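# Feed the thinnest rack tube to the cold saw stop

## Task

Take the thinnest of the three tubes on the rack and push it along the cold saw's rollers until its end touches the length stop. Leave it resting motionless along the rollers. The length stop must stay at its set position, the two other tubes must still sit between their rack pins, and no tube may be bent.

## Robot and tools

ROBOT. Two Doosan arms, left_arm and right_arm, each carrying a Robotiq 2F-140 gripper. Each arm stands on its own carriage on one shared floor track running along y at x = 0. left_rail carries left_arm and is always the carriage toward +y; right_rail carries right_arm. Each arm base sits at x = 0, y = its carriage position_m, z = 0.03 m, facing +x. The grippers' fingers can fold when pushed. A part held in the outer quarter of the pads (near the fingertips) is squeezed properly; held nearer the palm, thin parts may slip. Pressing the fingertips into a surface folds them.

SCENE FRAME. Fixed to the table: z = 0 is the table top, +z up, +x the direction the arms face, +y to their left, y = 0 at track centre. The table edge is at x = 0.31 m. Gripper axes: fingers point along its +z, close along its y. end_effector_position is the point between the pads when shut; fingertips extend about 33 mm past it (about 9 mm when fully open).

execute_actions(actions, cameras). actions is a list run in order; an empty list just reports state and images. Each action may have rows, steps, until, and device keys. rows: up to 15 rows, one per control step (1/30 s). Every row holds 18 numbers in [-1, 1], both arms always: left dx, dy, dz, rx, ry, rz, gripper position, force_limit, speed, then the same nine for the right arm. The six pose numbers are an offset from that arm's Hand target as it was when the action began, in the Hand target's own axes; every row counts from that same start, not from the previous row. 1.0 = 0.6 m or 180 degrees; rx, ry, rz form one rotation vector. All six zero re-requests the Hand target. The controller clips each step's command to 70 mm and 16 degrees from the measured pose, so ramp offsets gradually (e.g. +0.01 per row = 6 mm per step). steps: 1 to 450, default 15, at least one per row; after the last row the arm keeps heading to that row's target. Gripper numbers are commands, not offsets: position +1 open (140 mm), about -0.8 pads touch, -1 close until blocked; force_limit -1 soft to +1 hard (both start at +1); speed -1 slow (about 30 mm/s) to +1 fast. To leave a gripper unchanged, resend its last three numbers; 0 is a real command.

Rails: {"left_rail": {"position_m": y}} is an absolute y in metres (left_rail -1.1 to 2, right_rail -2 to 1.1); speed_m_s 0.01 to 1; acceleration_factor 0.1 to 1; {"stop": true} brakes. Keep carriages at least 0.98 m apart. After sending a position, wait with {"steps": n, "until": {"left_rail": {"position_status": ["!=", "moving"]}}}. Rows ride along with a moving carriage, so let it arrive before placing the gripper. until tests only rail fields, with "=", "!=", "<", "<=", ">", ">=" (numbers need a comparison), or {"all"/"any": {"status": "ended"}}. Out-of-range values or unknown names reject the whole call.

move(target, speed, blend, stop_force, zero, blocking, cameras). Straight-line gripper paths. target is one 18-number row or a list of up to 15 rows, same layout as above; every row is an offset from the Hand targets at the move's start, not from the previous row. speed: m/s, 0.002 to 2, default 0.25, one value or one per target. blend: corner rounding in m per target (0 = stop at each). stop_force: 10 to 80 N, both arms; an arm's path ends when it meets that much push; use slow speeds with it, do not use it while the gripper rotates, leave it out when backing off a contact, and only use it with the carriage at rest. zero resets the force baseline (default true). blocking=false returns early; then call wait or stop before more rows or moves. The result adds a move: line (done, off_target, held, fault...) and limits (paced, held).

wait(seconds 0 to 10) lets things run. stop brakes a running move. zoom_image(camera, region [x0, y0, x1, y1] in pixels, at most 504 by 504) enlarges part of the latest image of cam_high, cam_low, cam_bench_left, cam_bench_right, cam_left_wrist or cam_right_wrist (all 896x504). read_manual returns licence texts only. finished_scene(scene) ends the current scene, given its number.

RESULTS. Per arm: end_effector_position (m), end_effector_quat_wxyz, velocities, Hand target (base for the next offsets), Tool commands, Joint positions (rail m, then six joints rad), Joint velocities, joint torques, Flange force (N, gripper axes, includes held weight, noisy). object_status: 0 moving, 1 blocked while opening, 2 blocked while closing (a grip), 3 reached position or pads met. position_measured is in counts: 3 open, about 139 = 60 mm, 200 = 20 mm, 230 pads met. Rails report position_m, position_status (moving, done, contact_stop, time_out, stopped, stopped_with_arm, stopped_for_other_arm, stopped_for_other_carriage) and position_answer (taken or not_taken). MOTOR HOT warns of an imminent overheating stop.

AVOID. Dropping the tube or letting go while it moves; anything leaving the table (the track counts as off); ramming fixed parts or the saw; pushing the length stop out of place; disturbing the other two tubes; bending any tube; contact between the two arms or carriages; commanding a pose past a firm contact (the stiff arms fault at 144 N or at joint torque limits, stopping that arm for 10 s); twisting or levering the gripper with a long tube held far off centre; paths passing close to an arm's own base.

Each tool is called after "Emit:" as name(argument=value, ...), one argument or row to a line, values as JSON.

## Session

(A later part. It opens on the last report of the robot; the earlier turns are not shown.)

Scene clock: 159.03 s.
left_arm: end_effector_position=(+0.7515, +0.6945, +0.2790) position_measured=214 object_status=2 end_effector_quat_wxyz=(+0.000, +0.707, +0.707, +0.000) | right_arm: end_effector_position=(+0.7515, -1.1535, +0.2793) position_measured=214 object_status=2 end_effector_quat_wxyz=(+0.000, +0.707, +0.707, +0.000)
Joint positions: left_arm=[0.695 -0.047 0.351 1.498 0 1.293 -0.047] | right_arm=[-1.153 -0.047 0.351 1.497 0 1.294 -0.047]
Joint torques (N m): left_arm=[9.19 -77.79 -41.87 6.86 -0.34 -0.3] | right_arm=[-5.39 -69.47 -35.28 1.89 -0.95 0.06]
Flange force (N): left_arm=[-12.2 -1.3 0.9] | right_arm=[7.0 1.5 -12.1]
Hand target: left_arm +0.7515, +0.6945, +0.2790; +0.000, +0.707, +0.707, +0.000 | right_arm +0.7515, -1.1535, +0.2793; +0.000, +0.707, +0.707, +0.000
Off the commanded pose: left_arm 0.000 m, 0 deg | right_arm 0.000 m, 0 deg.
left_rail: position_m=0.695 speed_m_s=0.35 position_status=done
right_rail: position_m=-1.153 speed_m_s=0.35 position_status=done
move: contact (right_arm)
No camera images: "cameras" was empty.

Emit:
execute_actions(
  actions=[
    {"rows":[[0,0,-0.0015,0,0,0,-0.55,0,-0.5, 0,0,-0.0018,0,0,0,-1,0,-1]],"steps":22},
    {"rows":[[0,0,0,0,0,0,-1,-1,-1, 0,0,0,0,0,0,-0.2,0,-0.6]],"steps":50},
  ],
  cameras=["cam_bench_right","cam_left_wrist","cam_right_wrist"],
)

Emit:
zoom_image(
  camera="cam_bench_right",
  region=[340, 160, 540, 280],
)

Scene clock: 170.77 s.
left_arm: end_effector_position=(+0.7515, +0.6945, +0.2800) position_measured=212 object_status=2 end_effector_quat_wxyz=(+0.000, +0.707, +0.707, +0.000) | right_arm: end_effector_position=(+0.7515, -1.1535, +0.2804) position_measured=154 object_status=3 end_effector_quat_wxyz=(+0.000, +0.707, +0.707, +0.000)
Joint positions: left_arm=[0.695 -0.047 0.35 1.496 0 1.295 -0.047] | right_arm=[-1.153 -0.047 0.35 1.496 0 1.295 -0.047]
Joint torques (N m): left_arm=[4.33 -74.81 -46.66 4.6 -4.72 -0.56] | right_arm=[-1.08 -76.68 -38.71 3.94 0.15 0.15]
Flange force (N): left_arm=[-5.2 -13.1 -2.0] | right_arm=[1.2 4.6 -2.6]
Flange force at the end of the 1st action (N): left_arm=[-6.4 -0.7 3.7] | right_arm=[1.1 4.4 1.2]
Hand target: left_arm +0.7515, +0.6945, +0.2799; +0.000, +0.707, +0.707, +0.000 | right_arm +0.7515, -1.1535, +0.2804; +0.000, +0.707, +0.707, +0.000
Off the commanded pose: left_arm 0.000 m, 0 deg | right_arm 0.000 m, 0 deg.
left_rail: position_m=0.695 speed_m_s=0.35 position_status=done
right_rail: position_m=-1.153 speed_m_s=0.35 position_status=done
Images, in order (width x height): cam_bench_right 896x504, cam_left_wrist 896x504, cam_right_wrist 896x504.

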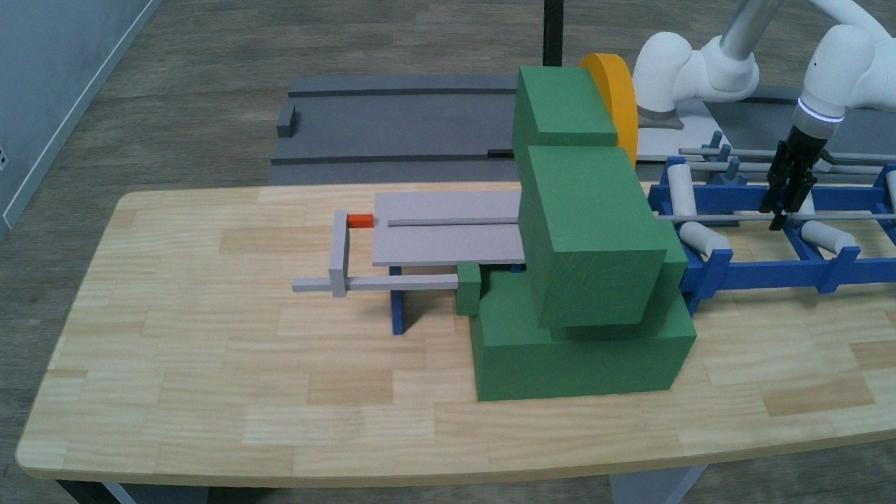

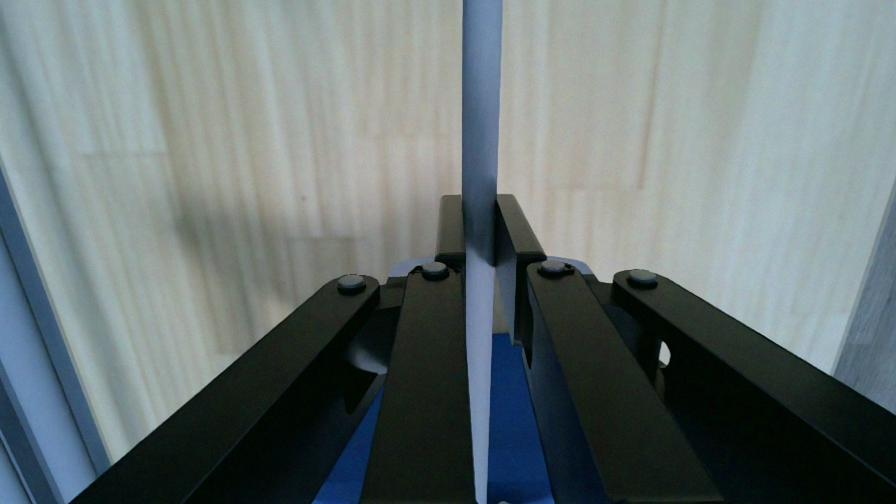

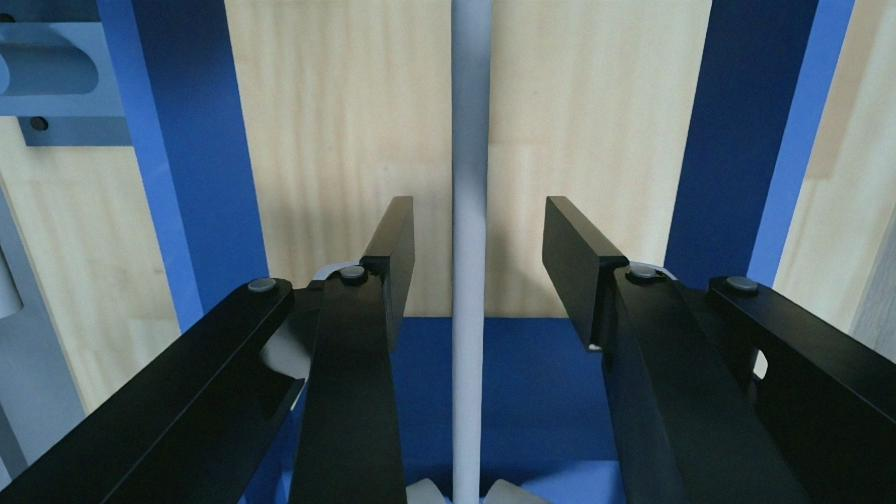

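Scaled by 2.520 from the camera's 896x504 image, which has a finer 1280x720 frame.

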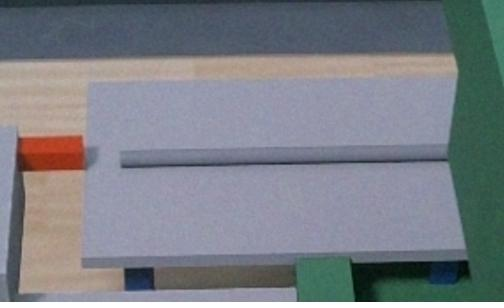

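Emit:
move(
  target=[0,-0.0042,0,0,0,0,-1,-1,-1, 0,0,0,0,0,0,-0.2,0,-0.6],
  speed=0.03,
  cameras=[],
)

Emit:
move(
  target=[-0.07,0,0,0,0,0,-1,-1,-1, 0,0,0,0,0,0,-0.2,0,-0.6],
  speed=0.02,
  stop_force=10,
  cameras=["cam_bench_right","cam_left_wrist","cam_right_wrist"],
)

Emit:
zoom_image(
  camera="cam_bench_right",
  region=[280, 180, 480, 300],
)

Scene clock: 181.57 s.
left_arm: end_effector_position=(+0.7490, +0.6945, +0.2799) position_measured=212 object_status=2 end_effector_quat_wxyz=(+0.000, +0.707, +0.707, +0.000) | right_arm: end_effector_position=(+0.7515, -1.1535, +0.2804) position_measured=154 object_status=3 end_effector_quat_wxyz=(+0.000, +0.707, +0.707, +0.000)
Joint positions: left_arm=[0.695 -0.047 0.347 1.502 0 1.293 -0.047] | right_arm=[-1.153 -0.047 0.35 1.496 0 1.295 -0.047]
Joint torques (N m): left_arm=[4.86 -74.81 -40.31 4.67 -0.4 -0.23] | right_arm=[-1.15 -76.43 -38.56 3.92 0.17 0.14]
Flange force (N): left_arm=[-5.8 -1.6 -3.0] | right_arm=[1.3 4.6 -2.9]
Hand target: left_arm +0.7489, +0.6945, +0.2799; +0.000, +0.707, +0.707, +0.000 | right_arm +0.7515, -1.1535, +0.2804; +0.000, +0.707, +0.707, +0.000
Off the commanded pose: left_arm 0.000 m, 0 deg | right_arm 0.000 m, 0 deg.
left_rail: position_m=0.695 speed_m_s=0.35 position_status=done
right_rail: position_m=-1.153 speed_m_s=0.35 position_status=done
move: done
No camera images: "cameras" was empty.

Scene clock: 183.63 s.
left_arm: end_effector_position=(+0.7489, +0.6655, +0.2799) position_measured=212 object_status=2 end_effector_quat_wxyz=(+0.000, +0.707, +0.707, +0.000) | right_arm: end_effector_position=(+0.7515, -1.1535, +0.2804) position_measured=154 object_status=3 end_effector_quat_wxyz=(+0.000, +0.707, +0.707, +0.000)
Joint positions: left_arm=[0.695 -0.085 0.347 1.501 0 1.294 -0.086] | right_arm=[-1.153 -0.047 0.35 1.496 0 1.295 -0.047]
Joint torques (N m): left_arm=[-12.52 -73.67 -40.82 -3.36 -1.45 -0.32] | right_arm=[-0.95 -76.35 -38.79 3.95 0.19 0.13]
Flange force (N): left_arm=[17.0 -2.0 -4.0] | right_arm=[1.1 3.6 -3.0]
Hand target: left_arm +0.7489, +0.6655, +0.2799; +0.000, +0.707, +0.707, +0.000 (not the last commanded pose) | right_arm +0.7515, -1.1535, +0.2804; +0.000, +0.707, +0.707, +0.000
Off the commanded pose: left_arm 0.013 m, 0 deg | right_arm 0.000 m, 0 deg.
left_rail: position_m=0.695 speed_m_s=0.35 position_status=done
right_rail: position_m=-1.153 speed_m_s=0.35 position_status=done
move: contact (left_arm)
Images, in order (width x height): cam_bench_right 896x504, cam_left_wrist 896x504, cam_right_wrist 896x504.

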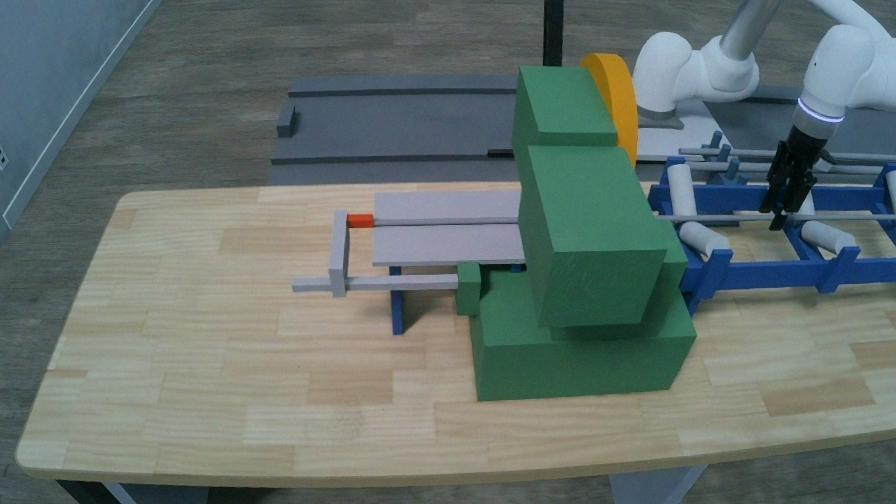

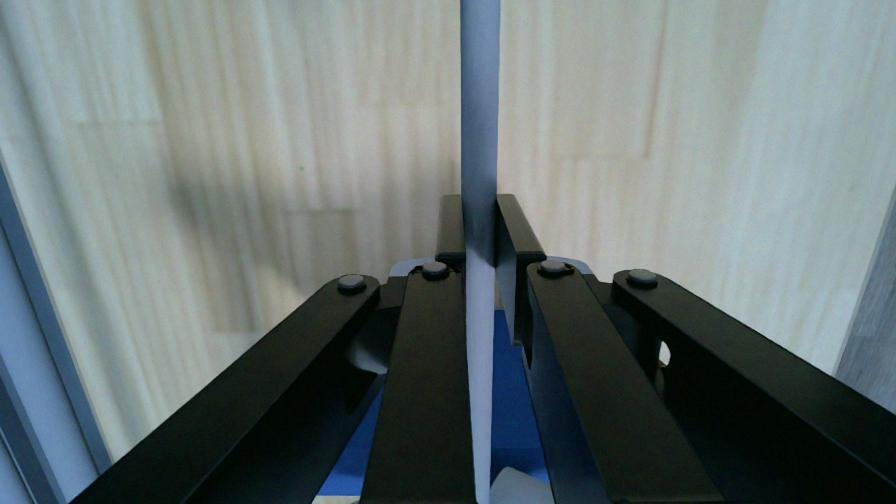

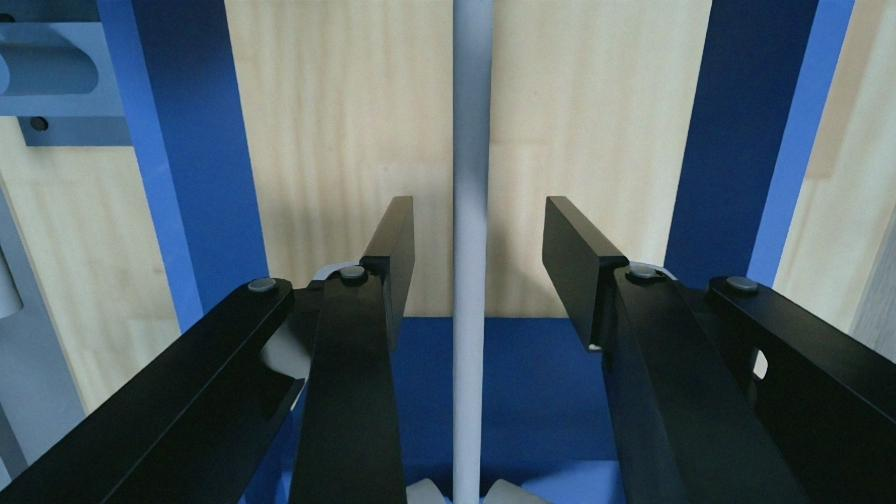

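Scaled by 2.520 from the camera's 896x504 image, which has a finer 1280x720 frame.

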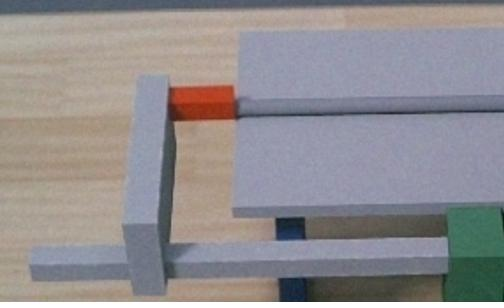

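Emit:
execute_actions(
  actions=[
    {"rows":[[0,0,0,0,0,0,-0.2,-1,-0.9, 0,0,0,0,0,0,-0.2,0,-0.6]],"steps":45},
  ],
  cameras=[],
)

Emit:
move(
  target=[0,0,-0.2,0,0,0,-0.2,-1,-0.9, 0,0,-0.2,0,0,0,-0.2,0,-0.6],
  speed=0.2,
  cameras=["cam_bench_right","cam_high","cam_low","cam_left_wrist"],
)

Emit:
zoom_image(
  camera="cam_bench_right",
  region=[280, 180, 480, 300],
)

Scene clock: 191.57 s.
left_arm: end_effector_position=(+0.7489, +0.6655, +0.2799) position_measured=154 object_status=3 end_effector_quat_wxyz=(+0.000, +0.707, +0.707, +0.000) | right_arm: end_effector_position=(+0.7515, -1.1535, +0.2804) position_measured=154 object_status=3 end_effector_quat_wxyz=(+0.000, +0.707, +0.707, +0.000)
Joint positions: left_arm=[0.695 -0.085 0.347 1.501 0 1.294 -0.085] | right_arm=[-1.153 -0.047 0.35 1.496 0 1.295 -0.047]
Joint torques (N m): left_arm=[4.53 -79.39 -43.09 4.67 -0.27 -0.18] | right_arm=[-0.93 -76.81 -38.57 3.96 0.16 0.09]
Flange force (N): left_arm=[-5.9 -1.3 2.7] | right_arm=[1.2 4.6 -3.1]
Hand target: left_arm +0.7489, +0.6655, +0.2799; +0.000, +0.707, +0.707, +0.000 | right_arm +0.7515, -1.1535, +0.2804; +0.000, +0.707, +0.707, +0.000
Off the commanded pose: left_arm 0.000 m, 0 deg | right_arm 0.000 m, 0 deg.
left_rail: position_m=0.695 speed_m_s=0.35 position_status=done
right_rail: position_m=-1.153 speed_m_s=0.35 position_status=done
No camera images: "cameras" was empty.

Scene clock: 192.63 s.
left_arm: end_effector_position=(+0.7489, +0.6655, +0.3999) position_measured=154 object_status=3 end_effector_quat_wxyz=(+0.000, +0.707, +0.707, +0.000) | right_arm: end_effector_position=(+0.7515, -1.1535, +0.4004) position_measured=154 object_status=3 end_effector_quat_wxyz=(+0.000, +0.707, +0.707, +0.000)
Joint positions: left_arm=[0.695 -0.085 0.313 1.329 0 1.499 -0.085] | right_arm=[-1.153 -0.047 0.316 1.324 0 1.501 -0.047]
Joint torques (N m): left_arm=[4.65 -77.39 -45.09 4.85 -0.24 -0.23] | right_arm=[-1.26 -74.76 -41.28 4.08 0.28 0.15]
Flange force (N): left_arm=[-5.9 -1.5 4.2] | right_arm=[1.5 1.7 -1.5]
Hand target: left_arm +0.7489, +0.6655, +0.3999; +0.000, +0.707, +0.707, +0.000 | right_arm +0.7515, -1.1535, +0.4004; +0.000, +0.707, +0.707, +0.000
Off the commanded pose: left_arm 0.000 m, 0 deg | right_arm 0.000 m, 0 deg.
left_rail: position_m=0.695 speed_m_s=0.35 position_status=done
right_rail: position_m=-1.153 speed_m_s=0.35 position_status=done
move: done
Images, in order (width x height): cam_high 896x504, cam_low 896x504, cam_bench_right 896x504, cam_left_wrist 896x504.

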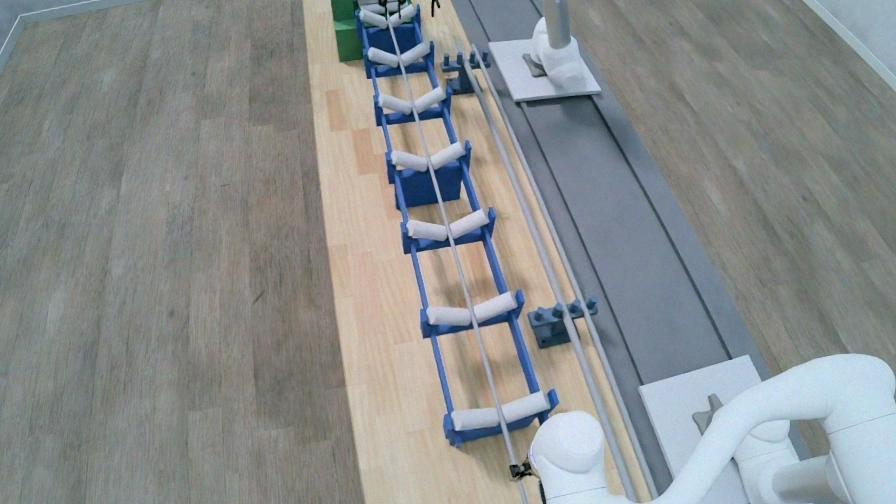

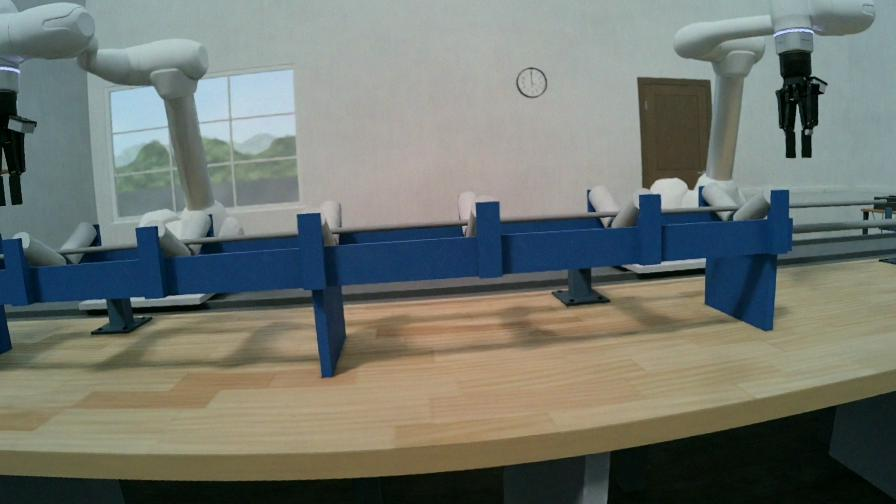

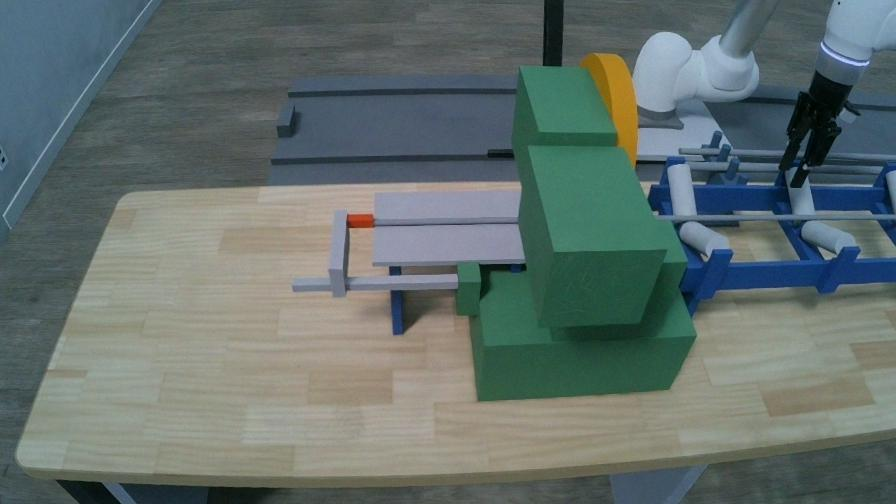

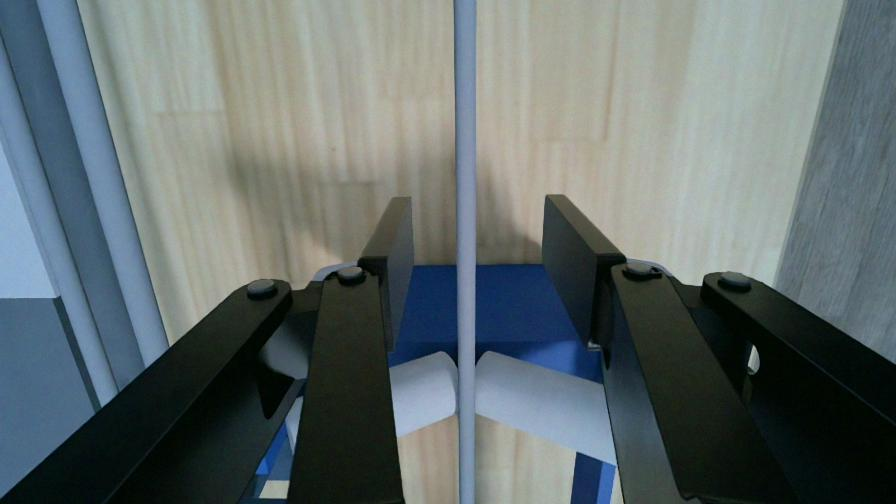

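Scaled by 2.520 from the camera's 896x504 image, which has a finer 1280x720 frame.

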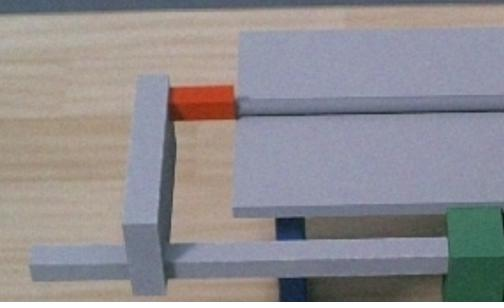

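Emit:
finished_scene(
  scene=2,
)

The scene is finished: the task was done.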